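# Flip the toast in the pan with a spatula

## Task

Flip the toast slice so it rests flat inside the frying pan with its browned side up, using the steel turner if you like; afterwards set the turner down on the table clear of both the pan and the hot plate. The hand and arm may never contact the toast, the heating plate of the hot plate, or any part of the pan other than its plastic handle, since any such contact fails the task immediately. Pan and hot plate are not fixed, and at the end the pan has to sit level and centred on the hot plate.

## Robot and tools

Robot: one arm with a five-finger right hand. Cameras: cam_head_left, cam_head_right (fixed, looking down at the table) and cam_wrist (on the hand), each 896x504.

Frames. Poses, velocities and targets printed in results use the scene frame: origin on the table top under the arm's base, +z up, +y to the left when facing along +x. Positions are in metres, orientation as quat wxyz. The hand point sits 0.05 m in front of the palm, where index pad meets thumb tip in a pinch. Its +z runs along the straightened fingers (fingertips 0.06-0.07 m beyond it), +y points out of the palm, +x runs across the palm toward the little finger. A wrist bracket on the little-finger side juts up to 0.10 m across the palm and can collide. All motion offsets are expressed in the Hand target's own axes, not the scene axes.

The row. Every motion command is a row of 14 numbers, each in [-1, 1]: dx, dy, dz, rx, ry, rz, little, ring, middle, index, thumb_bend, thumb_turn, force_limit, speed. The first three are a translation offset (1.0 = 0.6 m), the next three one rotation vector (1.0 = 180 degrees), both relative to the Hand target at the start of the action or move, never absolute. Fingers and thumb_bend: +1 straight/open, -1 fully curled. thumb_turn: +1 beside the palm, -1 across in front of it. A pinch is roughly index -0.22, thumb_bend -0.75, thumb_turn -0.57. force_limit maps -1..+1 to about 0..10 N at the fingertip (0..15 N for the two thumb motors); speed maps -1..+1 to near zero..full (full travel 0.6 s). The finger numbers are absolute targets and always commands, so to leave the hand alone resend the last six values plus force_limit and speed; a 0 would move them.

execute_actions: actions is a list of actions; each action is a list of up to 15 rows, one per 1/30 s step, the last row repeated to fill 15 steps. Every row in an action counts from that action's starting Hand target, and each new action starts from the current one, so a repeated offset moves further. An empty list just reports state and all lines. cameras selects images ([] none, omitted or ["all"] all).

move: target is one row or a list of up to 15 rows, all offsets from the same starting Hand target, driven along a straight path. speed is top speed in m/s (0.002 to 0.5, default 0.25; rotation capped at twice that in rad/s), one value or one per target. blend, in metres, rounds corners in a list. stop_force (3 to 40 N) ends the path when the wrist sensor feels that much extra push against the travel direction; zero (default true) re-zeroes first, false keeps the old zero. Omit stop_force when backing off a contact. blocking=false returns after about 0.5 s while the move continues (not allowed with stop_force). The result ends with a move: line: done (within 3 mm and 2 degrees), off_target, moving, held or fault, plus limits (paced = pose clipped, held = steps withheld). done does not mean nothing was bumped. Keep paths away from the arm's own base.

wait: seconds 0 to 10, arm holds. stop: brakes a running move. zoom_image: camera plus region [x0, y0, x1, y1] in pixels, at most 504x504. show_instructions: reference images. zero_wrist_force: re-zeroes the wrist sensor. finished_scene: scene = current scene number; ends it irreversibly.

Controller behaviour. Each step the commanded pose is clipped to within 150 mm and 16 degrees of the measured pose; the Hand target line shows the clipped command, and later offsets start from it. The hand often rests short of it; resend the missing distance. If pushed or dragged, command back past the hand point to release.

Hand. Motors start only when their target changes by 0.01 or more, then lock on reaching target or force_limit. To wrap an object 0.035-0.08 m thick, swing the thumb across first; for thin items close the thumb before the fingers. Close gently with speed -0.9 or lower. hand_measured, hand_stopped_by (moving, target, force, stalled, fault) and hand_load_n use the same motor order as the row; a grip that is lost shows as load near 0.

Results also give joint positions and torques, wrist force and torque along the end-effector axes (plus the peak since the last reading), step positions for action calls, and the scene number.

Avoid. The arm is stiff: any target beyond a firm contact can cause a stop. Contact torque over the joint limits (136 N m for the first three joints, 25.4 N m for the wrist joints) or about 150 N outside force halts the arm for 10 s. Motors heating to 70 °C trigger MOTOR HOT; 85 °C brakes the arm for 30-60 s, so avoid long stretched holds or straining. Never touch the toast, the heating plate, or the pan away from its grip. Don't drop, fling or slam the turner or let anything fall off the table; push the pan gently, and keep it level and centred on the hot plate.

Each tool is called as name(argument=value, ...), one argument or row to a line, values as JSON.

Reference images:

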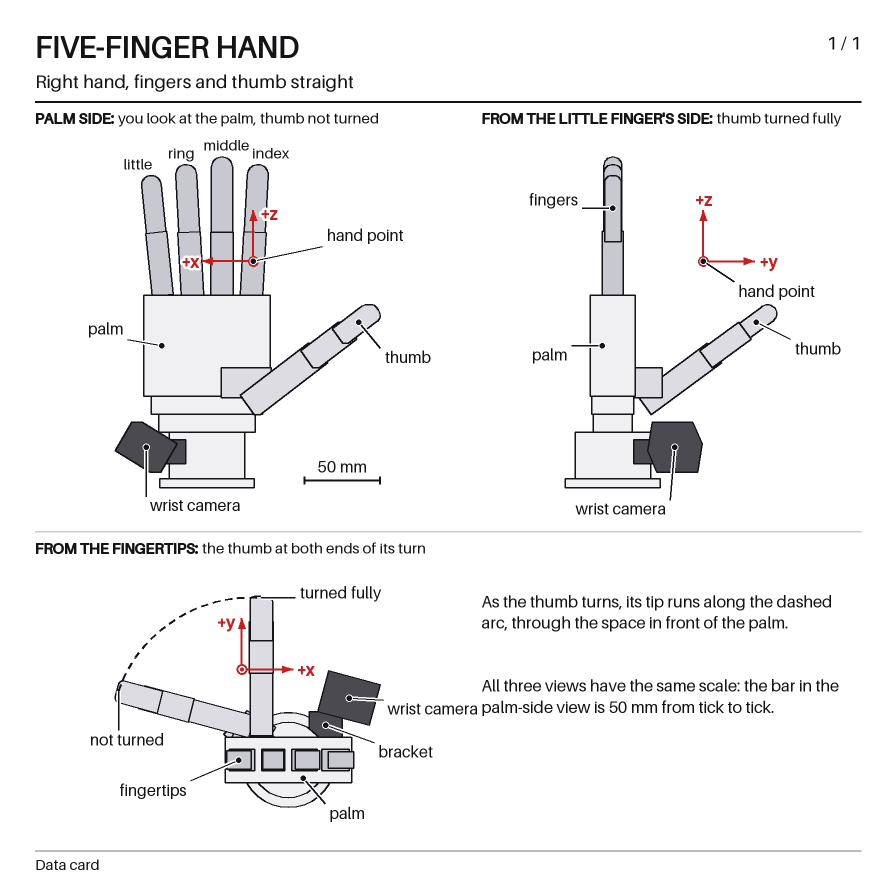

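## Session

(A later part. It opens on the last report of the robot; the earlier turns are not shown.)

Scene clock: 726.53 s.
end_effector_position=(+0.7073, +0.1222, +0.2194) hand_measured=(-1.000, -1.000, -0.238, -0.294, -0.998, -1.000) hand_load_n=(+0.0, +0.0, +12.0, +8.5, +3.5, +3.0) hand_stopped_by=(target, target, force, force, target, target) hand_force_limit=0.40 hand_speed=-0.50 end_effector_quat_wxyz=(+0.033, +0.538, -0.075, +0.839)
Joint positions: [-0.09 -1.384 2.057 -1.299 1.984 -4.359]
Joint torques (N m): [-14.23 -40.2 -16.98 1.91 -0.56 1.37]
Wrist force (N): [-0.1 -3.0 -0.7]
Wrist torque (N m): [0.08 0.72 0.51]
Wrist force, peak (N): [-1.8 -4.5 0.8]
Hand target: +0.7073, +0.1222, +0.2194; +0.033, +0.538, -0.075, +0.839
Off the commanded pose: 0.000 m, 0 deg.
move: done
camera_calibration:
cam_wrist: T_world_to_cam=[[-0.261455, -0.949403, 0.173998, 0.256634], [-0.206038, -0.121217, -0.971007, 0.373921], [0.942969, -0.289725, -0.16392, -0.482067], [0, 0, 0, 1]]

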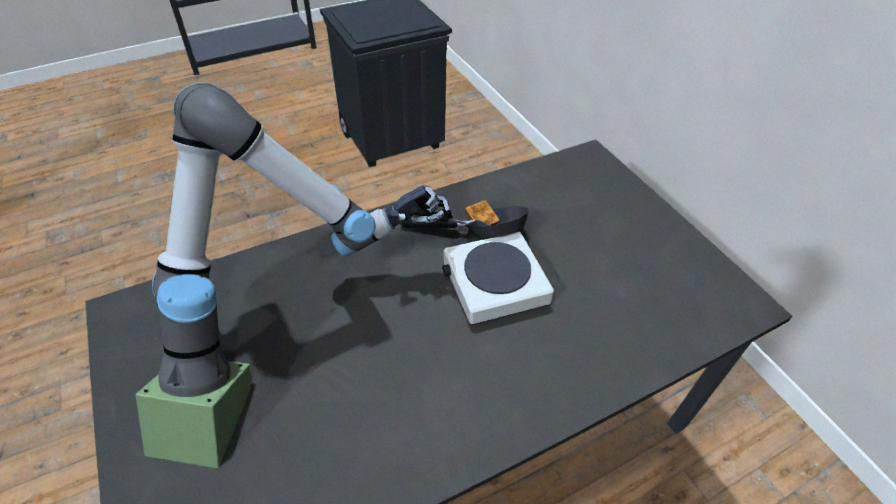

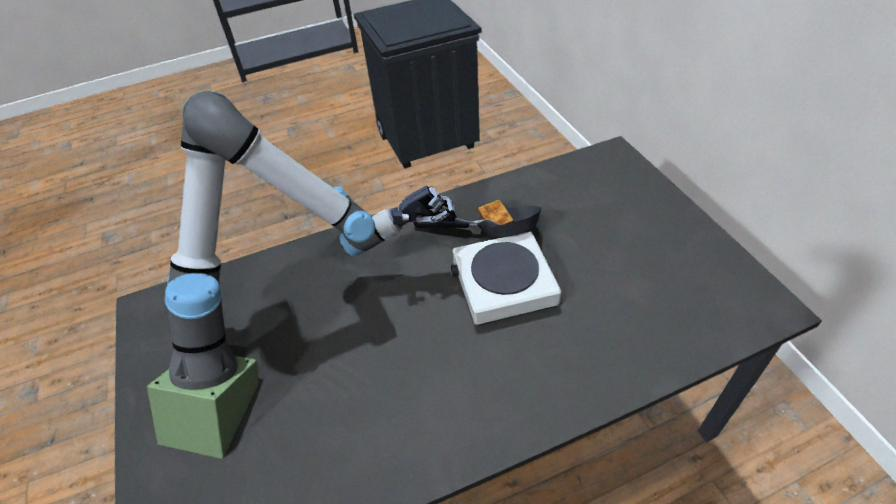

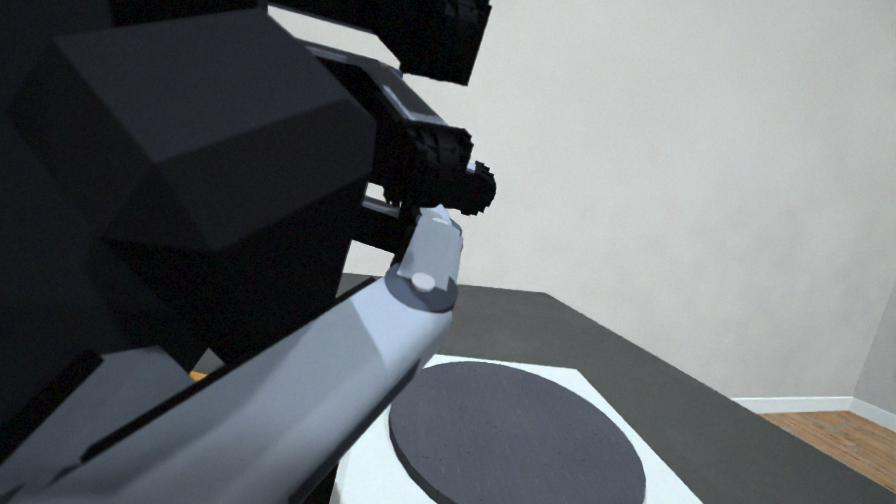

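move(
  target=[0,0,0,0,0,0,0.6,0.6,0.6,0.6,0.3,-1,0.4,-0.3],
  cameras=[],
)

move(
  target=[0,0,0,0,0,0,0.6,0.6,0.6,0.6,0.3,1,0.4,-0.6],
)

zoom_image(
  camera="cam_head_left",
  region=[390, 150, 540, 260],
)

zoom_image(
  camera="cam_head_right",
  region=[400, 150, 550, 260],
)

Scene clock: 734.03 s.
end_effector_position=(+0.7073, +0.1222, +0.2194) hand_measured=(+0.600, +0.600, +0.600, +0.600, +0.300, -1.000) hand_load_n=(+0.0, +0.0, +0.0, +0.0, +0.0, +0.5) hand_stopped_by=(target, target, target, target, target, target) hand_force_limit=0.40 hand_speed=-0.30 end_effector_quat_wxyz=(+0.033, +0.538, -0.075, +0.839)
Joint positions: [-0.09 -1.384 2.057 -1.299 1.984 -4.359]
Joint torques (N m): [-12.06 -41.05 -14.55 -3.35 0.17 1.42]
Wrist force (N): [-3.6 -0.7 -1.3]
Wrist torque (N m): [0.04 0.46 -0.31]
Wrist force, peak (N): [-4.3 -1.0 -1.2]
Hand target: +0.7073, +0.1222, +0.2194; +0.033, +0.538, -0.075, +0.839
Off the commanded pose: 0.000 m, 0 deg.
move: done

Scene clock: 737.80 s.
end_effector_position=(+0.7073, +0.1222, +0.2194) hand_measured=(+0.600, +0.600, +0.600, +0.600, +0.300, +1.000) hand_load_n=(+0.0, +0.0, +0.0, +0.0, +0.5, -0.5) hand_stopped_by=(target, target, target, target, target, target) hand_force_limit=0.40 hand_speed=-0.60 end_effector_quat_wxyz=(+0.033, +0.538, -0.075, +0.839)
Joint positions: [-0.09 -1.384 2.057 -1.299 1.984 -4.359]
Joint torques (N m): [-9.21 -40.68 -14.03 -3.54 0.73 1.1]
Wrist force (N): [-3.3 -0.6 -1.7]
Wrist torque (N m): [0.03 0.43 -0.34]
Wrist force, peak (N): [-3.8 -0.9 -1.5]
Hand target: +0.7073, +0.1222, +0.2194; +0.033, +0.538, -0.075, +0.839
Off the commanded pose: 0.000 m, 0 deg.
move: done
camera_calibration:
cam_wrist: T_world_to_cam=[[-0.261453, -0.949405, 0.17399, 0.256636], [-0.206014, -0.121216, -0.971012, 0.373921], [0.942974, -0.289719, -0.163898, -0.482073], [0, 0, 0, 1]]

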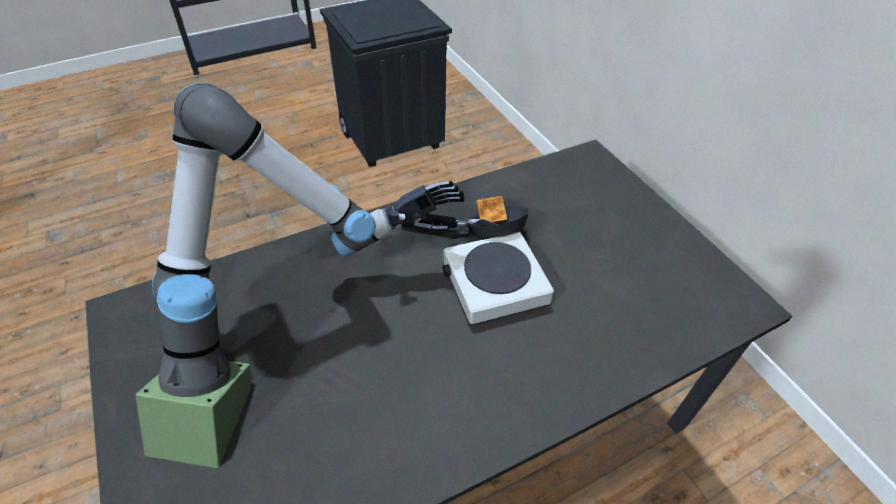

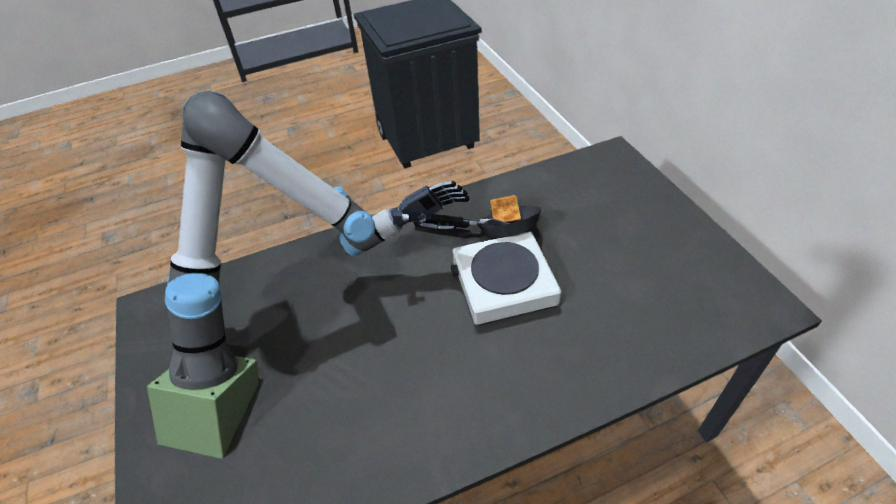

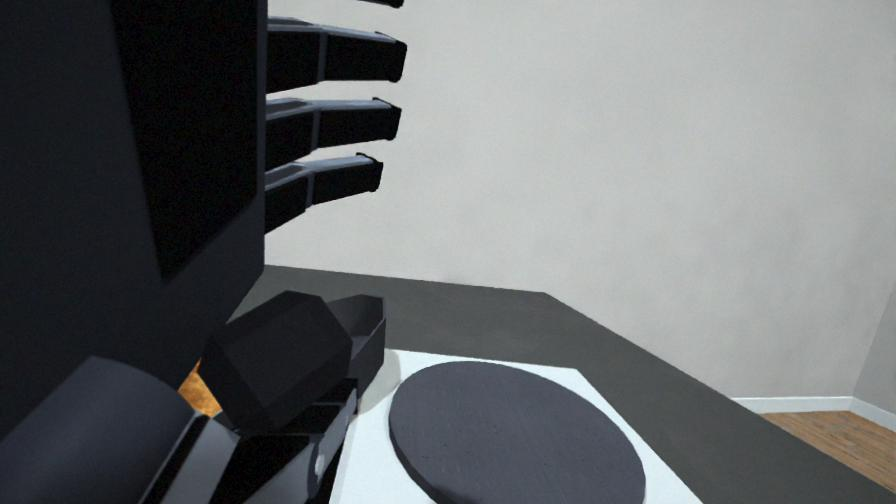

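Scaled by 3.360.

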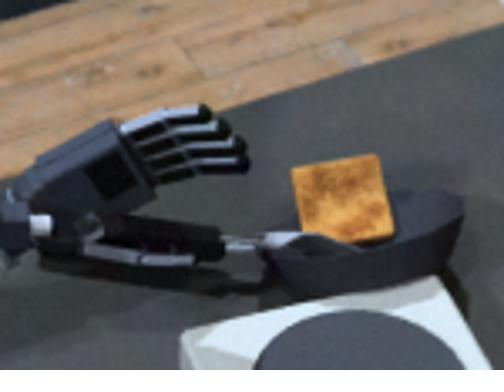

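Scaled by 3.360.

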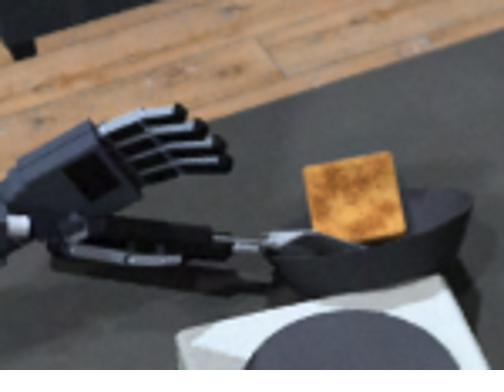

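move(
  target=[0.1,0.044,-0.2095,0,0,0,0.6,0.6,0.6,0.6,0.3,1,0.4,-0.6],
  speed=0.08,
  stop_force=8,
)

zoom_image(
  camera="cam_head_left",
  region=[360, 150, 560, 300],
)

zoom_image(
  camera="cam_head_right",
  region=[370, 150, 570, 300],
)

Scene clock: 744.70 s.
end_effector_position=(+0.5657, +0.1149, +0.2199) hand_measured=(+0.600, +0.600, +0.600, +0.600, +0.300, +1.000) hand_load_n=(+0.0, +0.0, +0.0, +0.0, +0.0, +0.0) hand_stopped_by=(target, target, target, target, target, target) hand_force_limit=0.40 hand_speed=-0.60 end_effector_quat_wxyz=(+0.033, +0.538, -0.075, +0.839)
Joint positions: [-0.062 -1.591 2.432 -1.474 2.006 -4.378]
Joint torques (N m): [-9.03 -9.93 -2.71 0.42 -0.87 1.94]
Wrist force (N): [-3.0 -1.1 -1.3]
Wrist torque (N m): [0.06 0.36 -0.27]
Wrist force, peak (N): [-4.0 -0.8 -0.9]
Hand target: +0.5657, +0.1149, +0.2199; +0.033, +0.538, -0.075, +0.839
Off the commanded pose: 0.000 m, 0 deg.
move: done
camera_calibration:
cam_wrist: T_world_to_cam=[[-0.261453, -0.949404, 0.173993, 0.212663], [-0.206021, -0.121217, -0.971011, 0.344417], [0.942973, -0.28972, -0.163905, -0.350565], [0, 0, 0, 1]]

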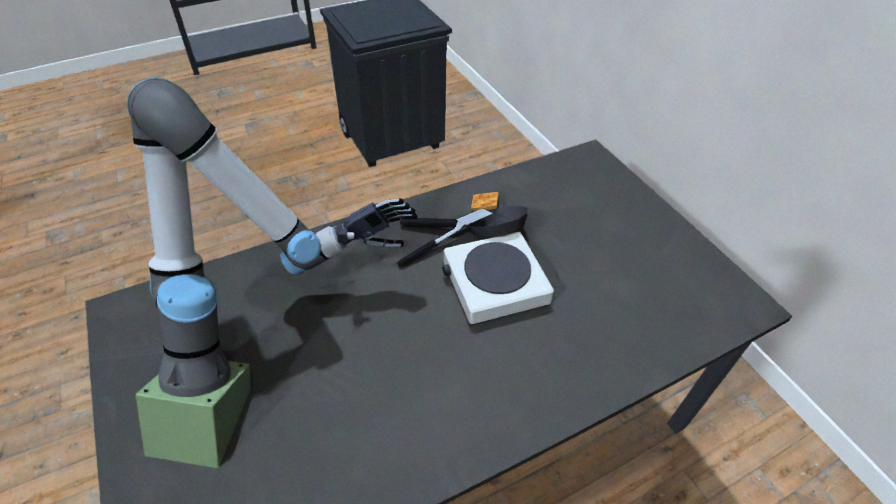

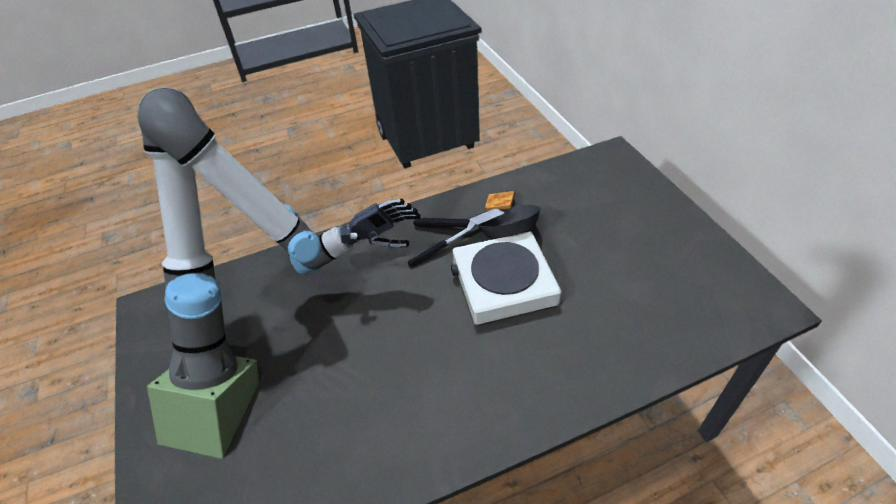

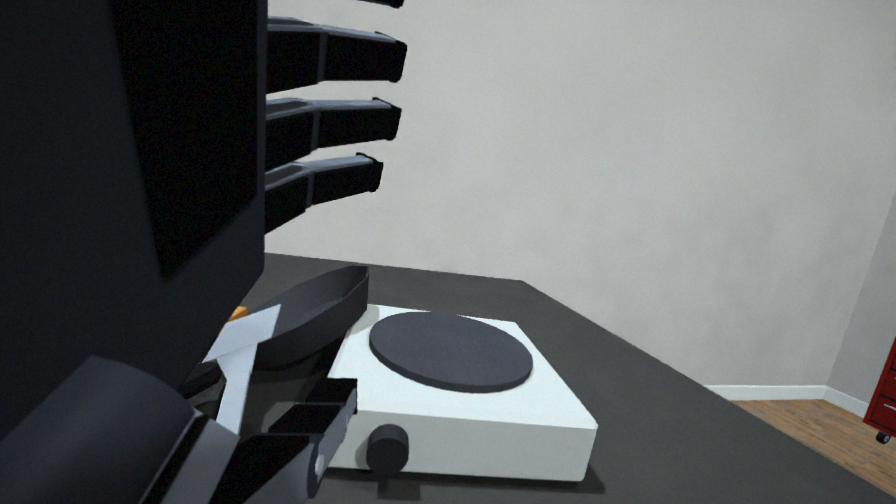

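Scaled by 2.520.

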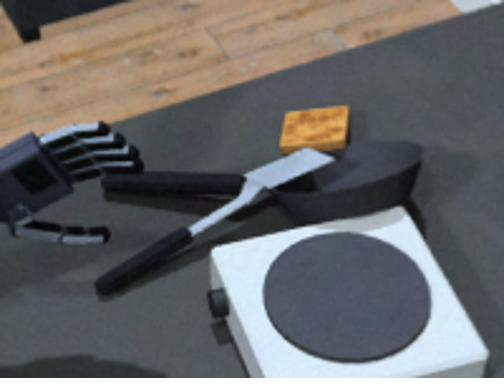

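Scaled by 2.520.

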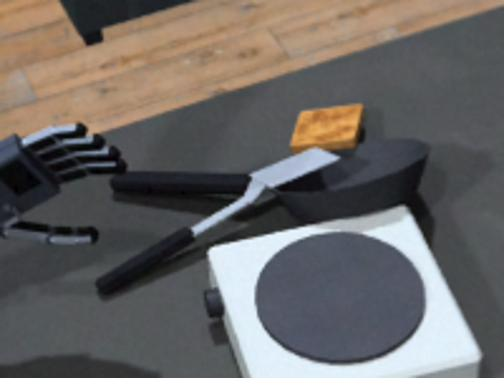

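zoom_image(
  camera="cam_head_left",
  region=[450, 175, 540, 265],
)

zoom_image(
  camera="cam_head_right",
  region=[460, 175, 550, 265],
)

zoom_image(
  camera="cam_wrist",
  region=[180, 240, 400, 460],
)

Scaled by 5.600.

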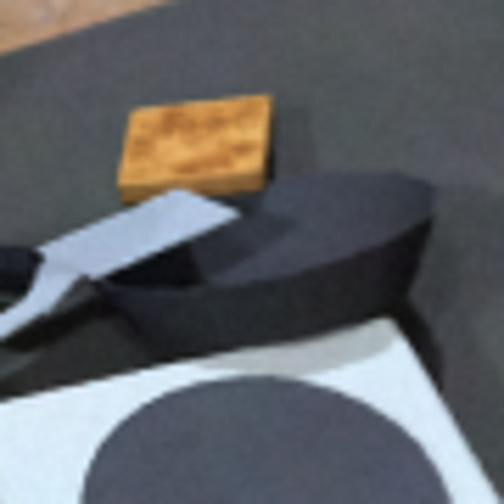

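Scaled by 5.600.

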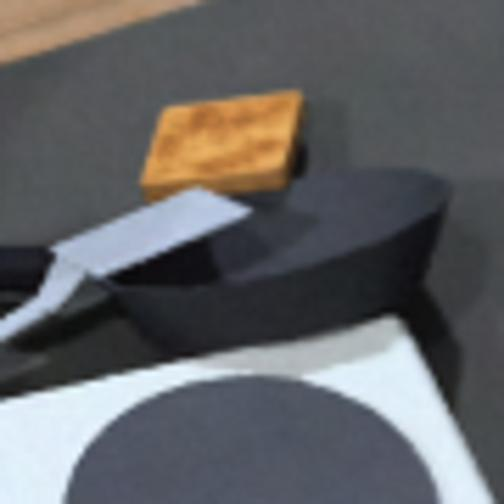

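Scaled by 2.291.

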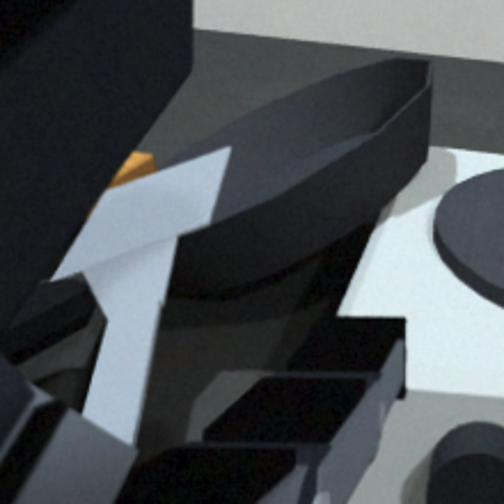

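move(
  target=[0.1375,-0.197,0.099,-0.488,0.149,0.428,0.35,0.35,0.35,0.35,-0.4,-1,0,-0.3],
  speed=0.3,
)

Scene clock: 765.30 s.
end_effector_position=(+0.6006, +0.2199, +0.3299) hand_measured=(+0.350, +0.350, +0.350, +0.350, -0.400, -1.000) hand_load_n=(+0.0, +0.0, +0.0, +0.0, +0.0, +0.0) hand_stopped_by=(target, target, target, target, target, target) hand_force_limit=0.00 hand_speed=-0.30 end_effector_quat_wxyz=(+0.094, -0.044, +0.862, -0.495) end_effector_velocity=(+0.000, +0.000, -0.001) end_effector_angular_velocity=(+0.004, +0.004, -0.001)
Joint positions: [-0.025 -1.321 1.044 1.448 2.264 -1.5]
Joint velocities: [0 0.001 0 0.002 -0.005 0]
Joint torques (N m): [-7.41 -29.22 -17.25 0.86 0.07 -0.29]
Wrist force (N): [-0.7 1.5 0.0]
Wrist torque (N m): [0.23 0.06 -0.03]
Wrist force, peak (N): [-3.6 -0.7 -1.1]
Hand target: +0.6006, +0.2199, +0.3298; +0.094, -0.044, +0.862, -0.495
Off the commanded pose: 0.000 m, 0 deg.
move: done
camera_calibration:
cam_wrist: T_world_to_cam=[[-0.270406, 0.442159, -0.855205, 0.341178], [0.662439, 0.730037, 0.167989, -0.613424], [0.698609, -0.521096, -0.49031, -0.0296966], [0, 0, 0, 1]]

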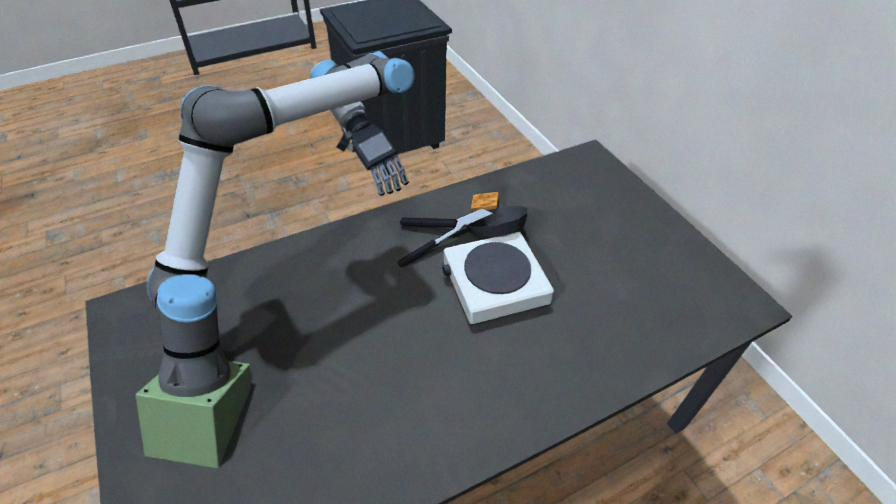

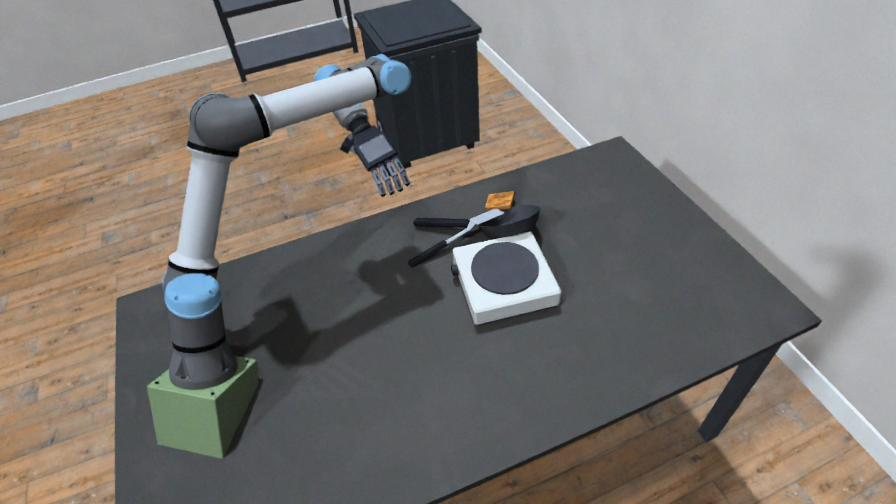

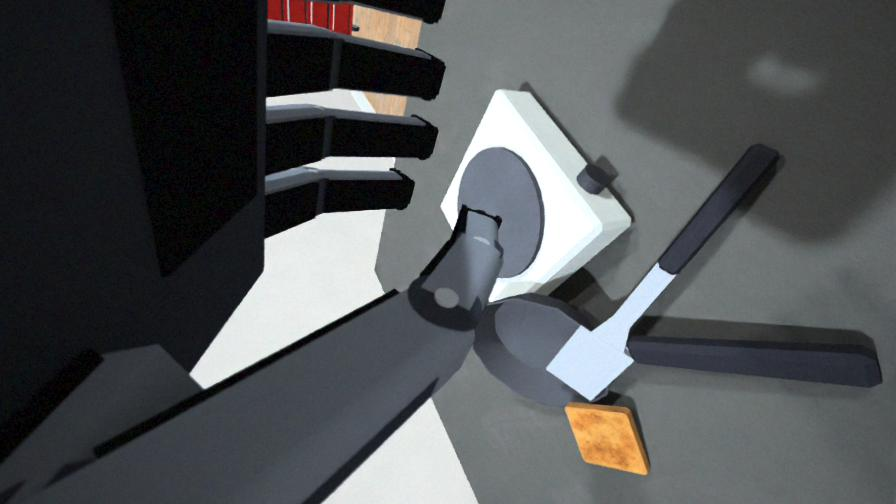

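move(
  target=[-0.0637,0.3988,0.2627,0,0,0,0.35,0.35,0.35,0.35,-0.4,-1,0,-0.3],
  speed=0.12,
  stop_force=5,
)

zoom_image(
  camera="cam_wrist",
  region=[300, 0, 800, 504],
)

Scene clock: 774.47 s.
end_effector_position=(+0.6746, +0.2139, +0.0505) hand_measured=(+0.350, +0.350, +0.350, +0.350, -0.400, -1.000) hand_load_n=(+0.0, +0.0, +0.0, +0.0, +0.0, +0.0) hand_stopped_by=(target, target, target, target, target, target) hand_force_limit=0.00 hand_speed=-0.30 end_effector_quat_wxyz=(+0.094, -0.044, +0.862, -0.495)
Joint positions: [0.119 -0.857 0.966 1.181 2.312 -1.319]
Joint torques (N m): [-16.18 -48.76 -16.51 4.38 0.25 -2.24]
Wrist force (N): [-0.5 1.2 0.1]
Wrist torque (N m): [0.24 0.00 0.00]
Wrist force, peak (N): [-0.5 2.3 0.8]
Hand target: +0.6746, +0.2139, +0.0504; +0.094, -0.044, +0.862, -0.495
Off the commanded pose: 0.000 m, 0 deg.
move: done
camera_calibration:
cam_wrist: T_world_to_cam=[[-0.270389, 0.442388, -0.855092, 0.124809], [0.662533, 0.729919, 0.168129, -0.611219], [0.698527, -0.521067, -0.490458, -0.221491], [0, 0, 0, 1]]

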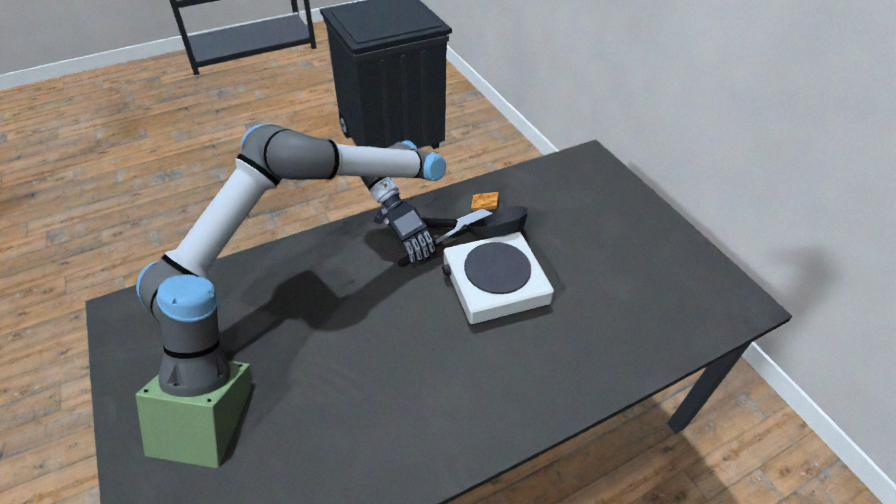

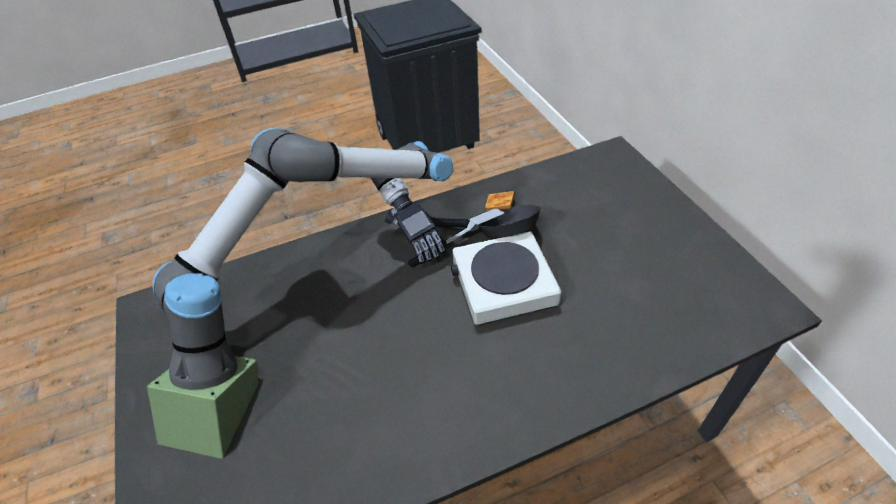

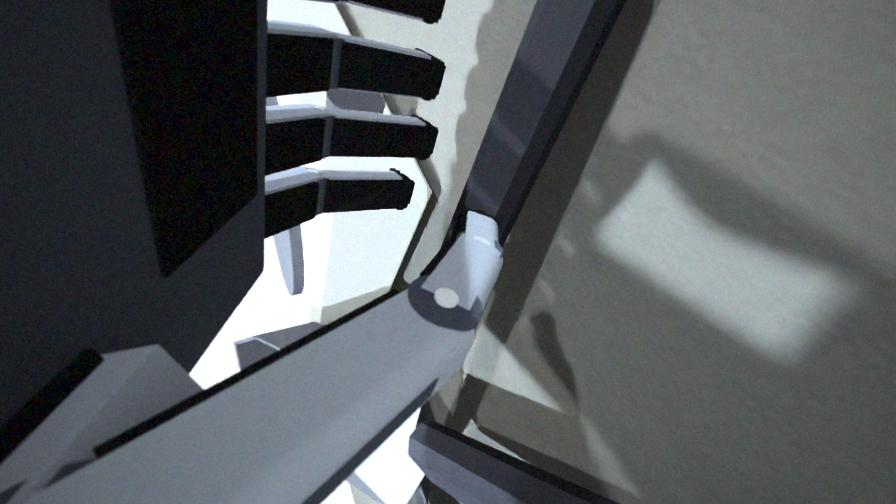

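Scaled by 1.000.

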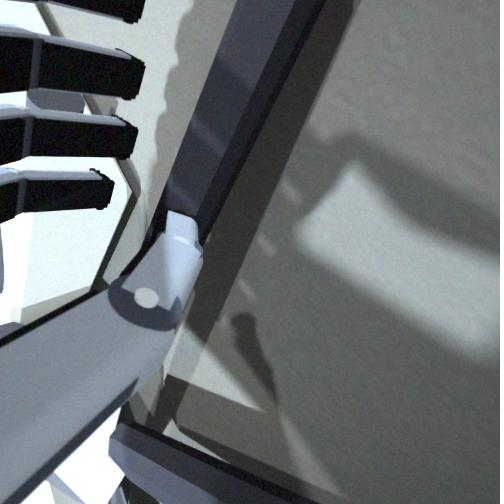

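move(
  target=[0.008,0.052,0.03,0,0,0,0.35,0.35,0.35,0.35,-0.4,-1,0,-0.3],
  speed=0.015,
  stop_force=3,
  cameras=["cam_wrist"],
)

Scene clock: 782.07 s.
end_effector_position=(+0.6743, +0.2137, +0.0219) hand_measured=(+0.350, +0.350, +0.350, +0.350, -0.400, -1.000) hand_load_n=(+0.0, +0.0, +0.0, +0.0, +0.0, +0.0) hand_stopped_by=(target, target, target, target, target, target) hand_force_limit=0.00 hand_speed=-0.30 end_effector_quat_wxyz=(+0.094, -0.044, +0.862, -0.495)
Joint positions: [0.134 -0.813 0.957 1.159 2.316 -1.3]
Joint torques (N m): [-16.91 -64.02 -8.22 4.26 -0.33 -2.26]
Wrist force (N): [-0.4 -2.2 -2.9]
Wrist torque (N m): [0.42 0.05 -0.11]
Wrist force, peak (N): [-1.0 -8.5 -9.6]
Hand target: +0.6743, +0.2137, +0.0219; +0.094, -0.044, +0.862, -0.495 (not the last commanded pose)
Off the commanded pose: 0.008 m, 0 deg.
move: contact
camera_calibration:
cam_wrist: T_world_to_cam=[[-0.270403, 0.442361, -0.855102, 0.100445], [0.662541, 0.729921, 0.168092, -0.606027], [0.698514, -0.521087, -0.490455, -0.235342], [0, 0, 0, 1]]
Images, in order: cam_wrist.

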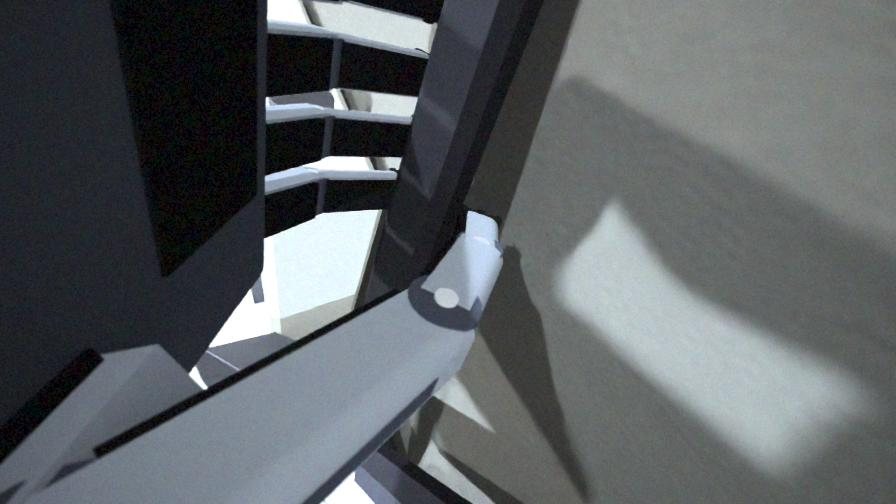

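move(
  target=[0,-0.0045,-0.0025,0,0,0,0.3,0.3,0.3,0.3,-0.4,-1,-0.2,-0.5],
  speed=0.02,
  cameras=[],
)

move(
  target=[0,0,0,0,0,0,-0.6,-0.6,-0.6,-0.6,-0.4,-1,-0.2,-0.7],
  cameras=[],
)

move(
  target=[0,-0.0072,-0.004,0,0,0,-0.62,-0.62,-0.62,-0.62,-0.9,-1,0.3,-0.8],
  speed=0.02,
  cameras=[],
)

move(
  target=[0,0,0,0,0,0,-0.7,-0.7,-0.7,-0.7,-0.95,-1,0.8,-0.85],
  cameras=["cam_wrist","cam_head_right"],
)

Scene clock: 785.87 s.
end_effector_position=(+0.6739, +0.2136, +0.0251) hand_measured=(+0.300, +0.300, +0.326, +0.300, -0.400, -1.000) hand_load_n=(+0.0, +0.0, +0.0, +0.0, +0.0, +0.0) hand_stopped_by=(target, target, force, target, target, target) hand_force_limit=-0.20 hand_speed=-0.50 end_effector_quat_wxyz=(+0.094, -0.044, +0.862, -0.495)
Joint positions: [0.133 -0.819 0.96 1.16 2.315 -1.302]
Joint torques (N m): [-14.54 -57.1 -12.13 4.28 0.24 -1.72]
Wrist force (N): [-0.4 1.2 0.3]
Wrist torque (N m): [0.25 -0.04 -0.03]
Wrist force, peak (N): [-1.2 -4.6 0.9]
Hand target: +0.6739, +0.2136, +0.0250; +0.094, -0.044, +0.862, -0.495
Off the commanded pose: 0.000 m, 0 deg.
move: done

Scene clock: 786.90 s.
end_effector_position=(+0.6739, +0.2136, +0.0250) hand_measured=(-0.080, -0.030, -0.036, +0.002, -0.396, -1.000) hand_load_n=(+1.5, +0.0, +6.5, +0.0, +9.0, +3.0) hand_stopped_by=(force, force, force, force, target, target) hand_force_limit=-0.20 hand_speed=-0.70 end_effector_quat_wxyz=(+0.094, -0.044, +0.862, -0.495)
Joint positions: [0.133 -0.819 0.96 1.16 2.315 -1.302]
Joint torques (N m): [-4.46 -43.41 -20.76 1.64 0.99 1.52]
Wrist force (N): [-0.2 1.8 0.2]
Wrist torque (N m): [0.31 -0.07 -0.04]
Wrist force, peak (N): [-0.6 1.9 -0.2]
Hand target: +0.6739, +0.2136, +0.0250; +0.094, -0.044, +0.862, -0.495
Off the commanded pose: 0.000 m, 0 deg.
move: done

Scene clock: 787.60 s.
end_effector_position=(+0.6733, +0.2134, +0.0300) hand_measured=(-0.134, -0.094, -0.046, -0.028, -0.390, -1.000) hand_load_n=(+3.0, +8.0, +0.0, +7.0, +16.5, +5.5) hand_stopped_by=(force, force, force, force, force, target) hand_force_limit=0.30 hand_speed=-0.80 end_effector_quat_wxyz=(+0.094, -0.044, +0.862, -0.495)
Joint positions: [0.13 -0.828 0.966 1.162 2.315 -1.305]
Joint torques (N m): [-14.16 -52.75 -14.56 3.95 0.57 -1.44]
Wrist force (N): [-0.5 2.1 0.7]
Wrist torque (N m): [0.24 -0.02 -0.11]
Wrist force, peak (N): [-0.1 2.5 0.1]
Hand target: +0.6734, +0.2135, +0.0299; +0.094, -0.044, +0.862, -0.495
Off the commanded pose: 0.000 m, 0 deg.
move: done

Scene clock: 788.30 s.
end_effector_position=(+0.6734, +0.2134, +0.0299) hand_measured=(-0.190, -0.118, -0.092, -0.050, -0.388, -1.000) hand_load_n=(+8.5, +0.5, +8.0, +6.0, +25.5, +8.0) hand_stopped_by=(force, force, force, force, force, target) hand_force_limit=0.80 hand_speed=-0.85 end_effector_quat_wxyz=(+0.094, -0.044, +0.862, -0.495)
Joint positions: [0.13 -0.828 0.966 1.162 2.315 -1.305]
Joint torques (N m): [-3.62 -42.32 -19.65 1.32 1.2 1.67]
Wrist force (N): [-0.3 2.1 -0.2]
Wrist torque (N m): [0.30 -0.14 -0.07]
Wrist force, peak (N): [-0.1 2.4 0.5]
Hand target: +0.6734, +0.2135, +0.0299; +0.094, -0.044, +0.862, -0.495
Off the commanded pose: 0.000 m, 0 deg.
move: done
camera_calibration:
cam_wrist: T_world_to_cam=[[-0.270396, 0.442354, -0.855107, 0.107155], [0.662565, 0.729903, 0.168073, -0.606579], [0.698493, -0.521118, -0.490452, -0.230896], [0, 0, 0, 1]]
Images, in order: cam_head_right, cam_wrist.

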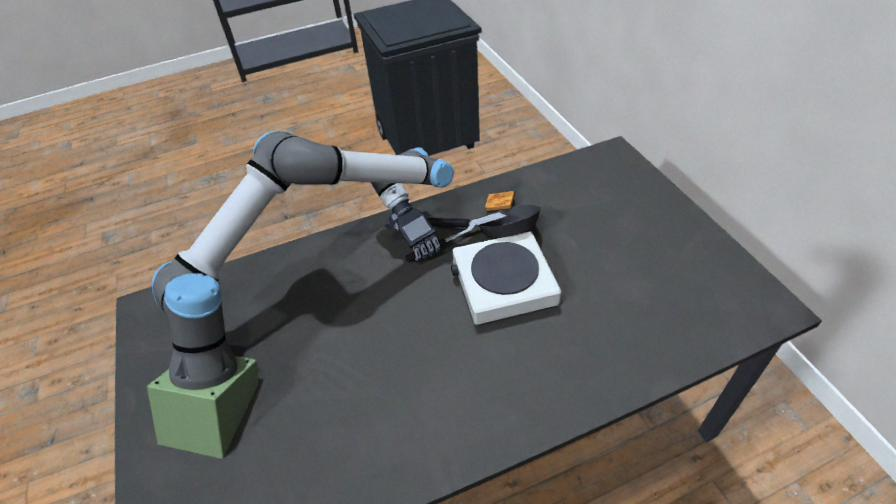

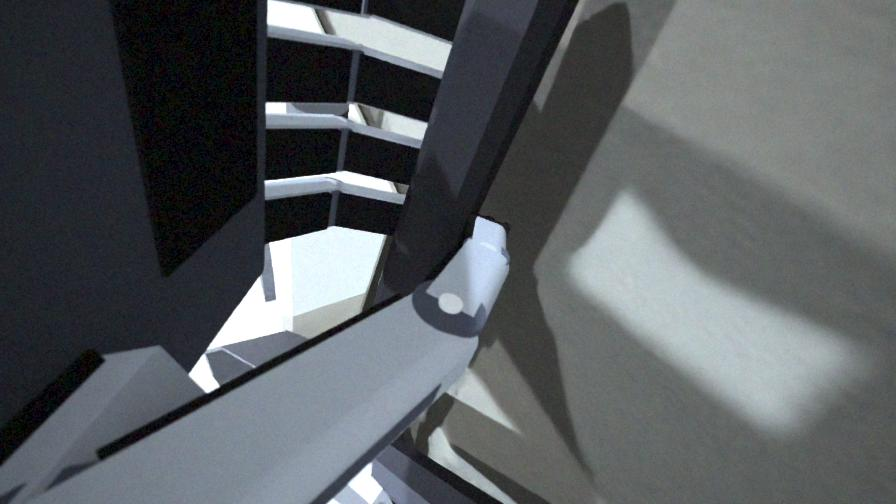

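move(
  target=[-0.04,-0.315,-0.18,0,0,0,-0.7,-0.7,-0.7,-0.7,-0.95,-1,0.8,-0.85],
  speed=0.12,
)

zoom_image(
  camera="cam_head_left",
  region=[380, 130, 540, 270],
)

zoom_image(
  camera="cam_head_right",
  region=[390, 130, 550, 270],
)

Scene clock: 793.00 s.
end_effector_position=(+0.6713, +0.2134, +0.2489) hand_measured=(-0.190, -0.118, -0.094, -0.050, -0.396, -1.000) hand_load_n=(+0.0, +0.0, +0.0, +2.0, +4.5, +0.0) hand_stopped_by=(force, force, force, force, force, target) hand_force_limit=0.80 hand_speed=-0.85 end_effector_quat_wxyz=(+0.094, -0.044, +0.862, -0.495)
Joint positions: [-0.003 -1.095 0.877 1.405 2.272 -1.473]
Joint torques (N m): [-2 -39.41 -12.79 -0.25 3.45 2.44]
Wrist force (N): [-0.2 2.7 0.8]
Wrist torque (N m): [0.20 0.13 -0.14]
Wrist force, peak (N): [-0.2 3.8 1.0]
Hand target: +0.6713, +0.2134, +0.2489; +0.094, -0.044, +0.862, -0.495
Off the commanded pose: 0.000 m, 0 deg.
move: done
camera_calibration:
cam_wrist: T_world_to_cam=[[-0.27033, 0.442452, -0.855078, 0.293778], [0.662525, 0.729904, 0.168227, -0.64203], [0.698557, -0.521034, -0.490451, -0.122115], [0, 0, 0, 1]]

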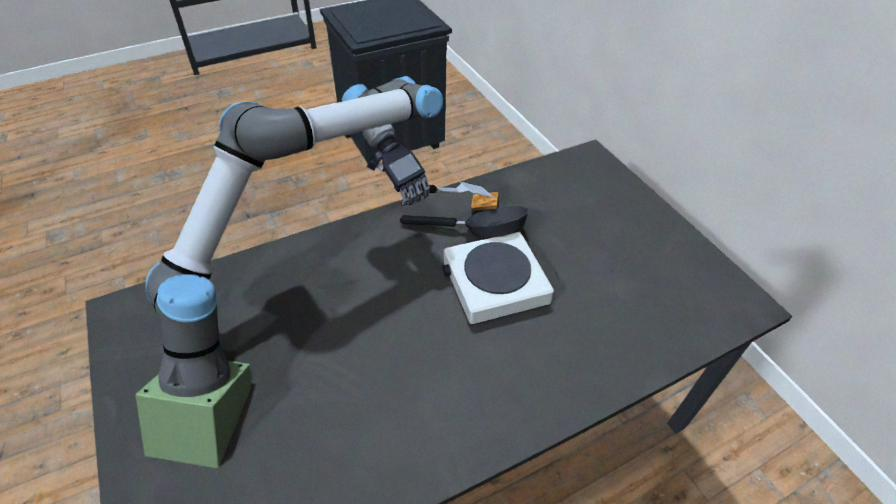

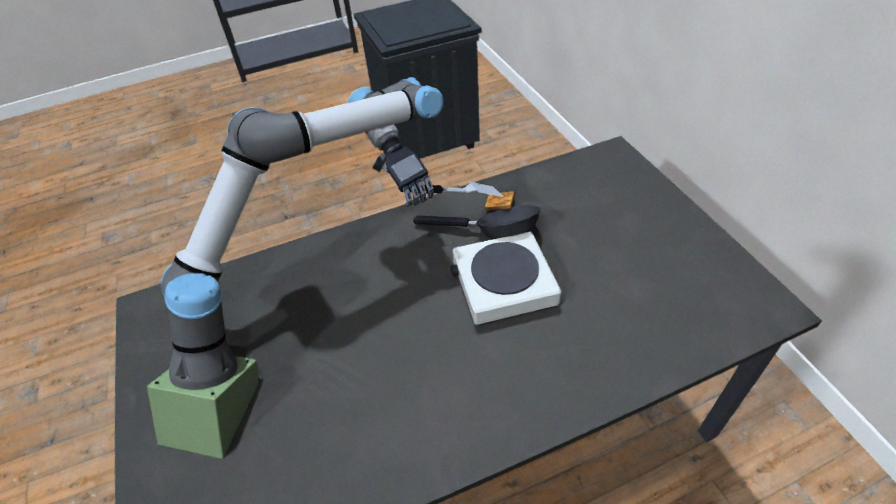

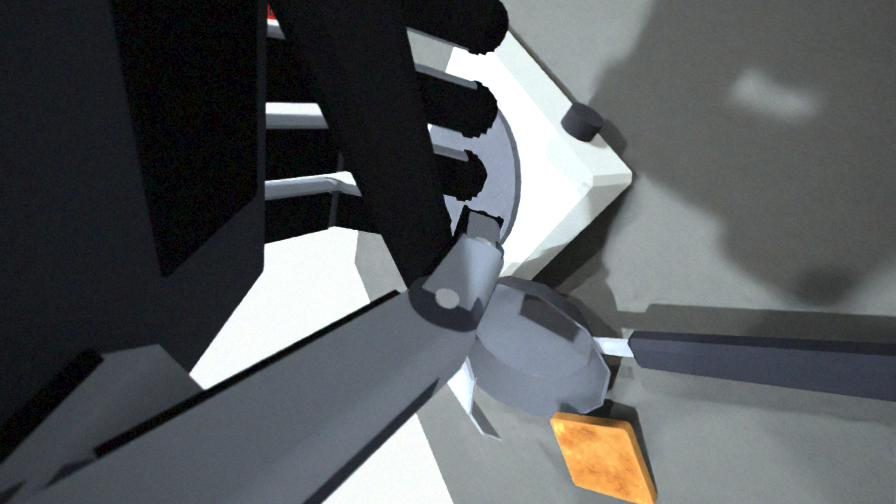

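Scaled by 3.150.

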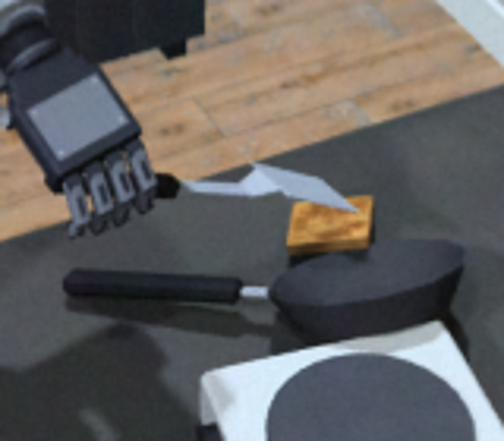

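Scaled by 3.150.

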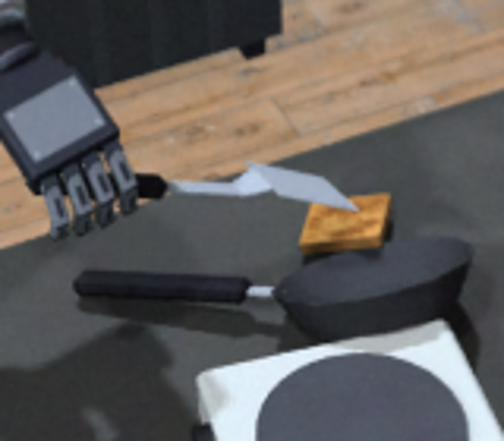

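move(
  target=[0,0,0,0,0,0,-1,-1,-1,-0.95,-1,-1,0.4,-0.7],
)

zoom_image(
  camera="cam_head_left",
  region=[380, 130, 540, 270],
)

Scene clock: 797.67 s.
end_effector_position=(+0.6713, +0.2134, +0.2489) hand_measured=(-1.000, -0.816, -0.272, -0.080, -0.406, -1.000) hand_load_n=(+0.0, +6.5, +10.5, +0.0, +6.0, +0.5) hand_stopped_by=(target, force, force, force, force, target) hand_force_limit=0.40 hand_speed=-0.70 end_effector_quat_wxyz=(+0.094, -0.044, +0.862, -0.495)
Joint positions: [-0.003 -1.094 0.877 1.405 2.272 -1.473]
Joint torques (N m): [-5.17 -39.55 -20.81 3.49 3.02 -0.84]
Wrist force (N): [-0.4 2.9 0.8]
Wrist torque (N m): [0.18 0.19 -0.16]
Wrist force, peak (N): [-0.3 3.0 1.0]
Hand target: +0.6713, +0.2134, +0.2489; +0.094, -0.044, +0.862, -0.495
Off the commanded pose: 0.000 m, 0 deg.
move: done
camera_calibration:
cam_wrist: T_world_to_cam=[[-0.270391, 0.442355, -0.855109, 0.293835], [0.662536, 0.729924, 0.168098, -0.642007], [0.698524, -0.521088, -0.49044, -0.122095], [0, 0, 0, 1]]

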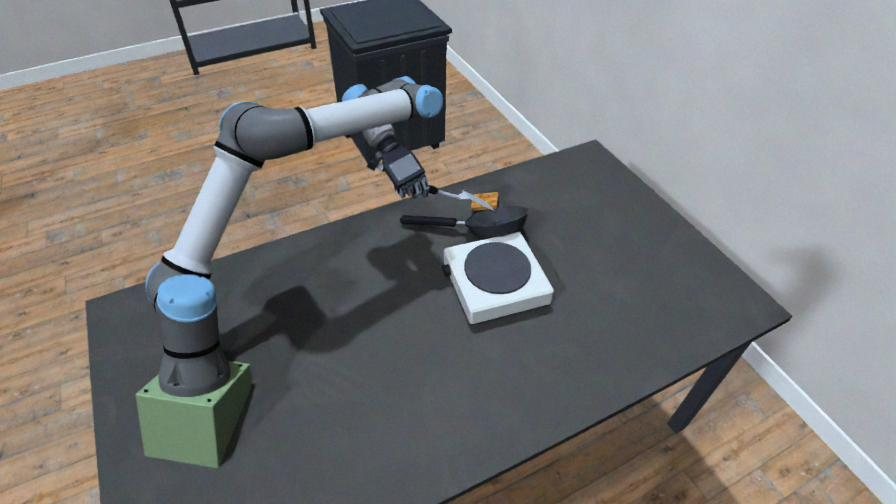

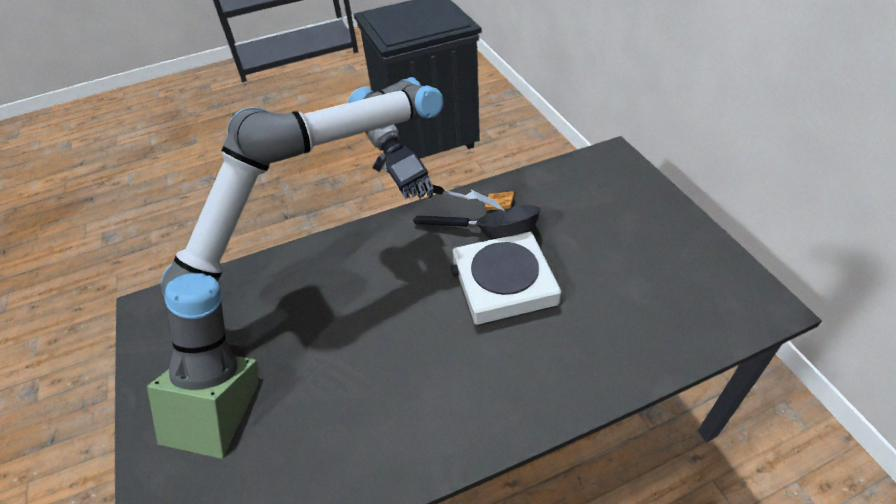

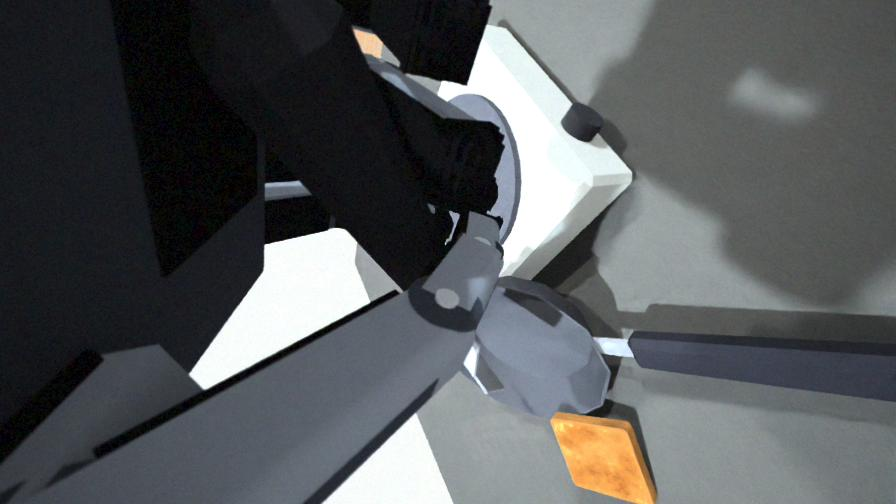

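Scaled by 3.150.

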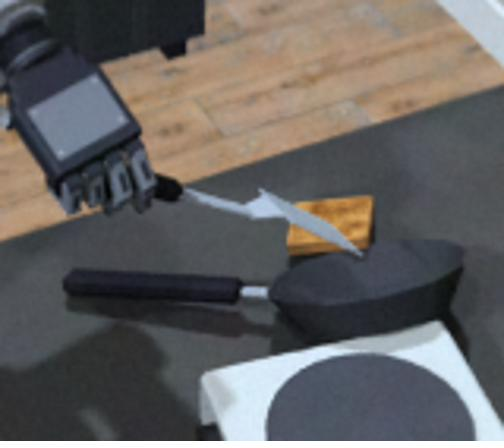

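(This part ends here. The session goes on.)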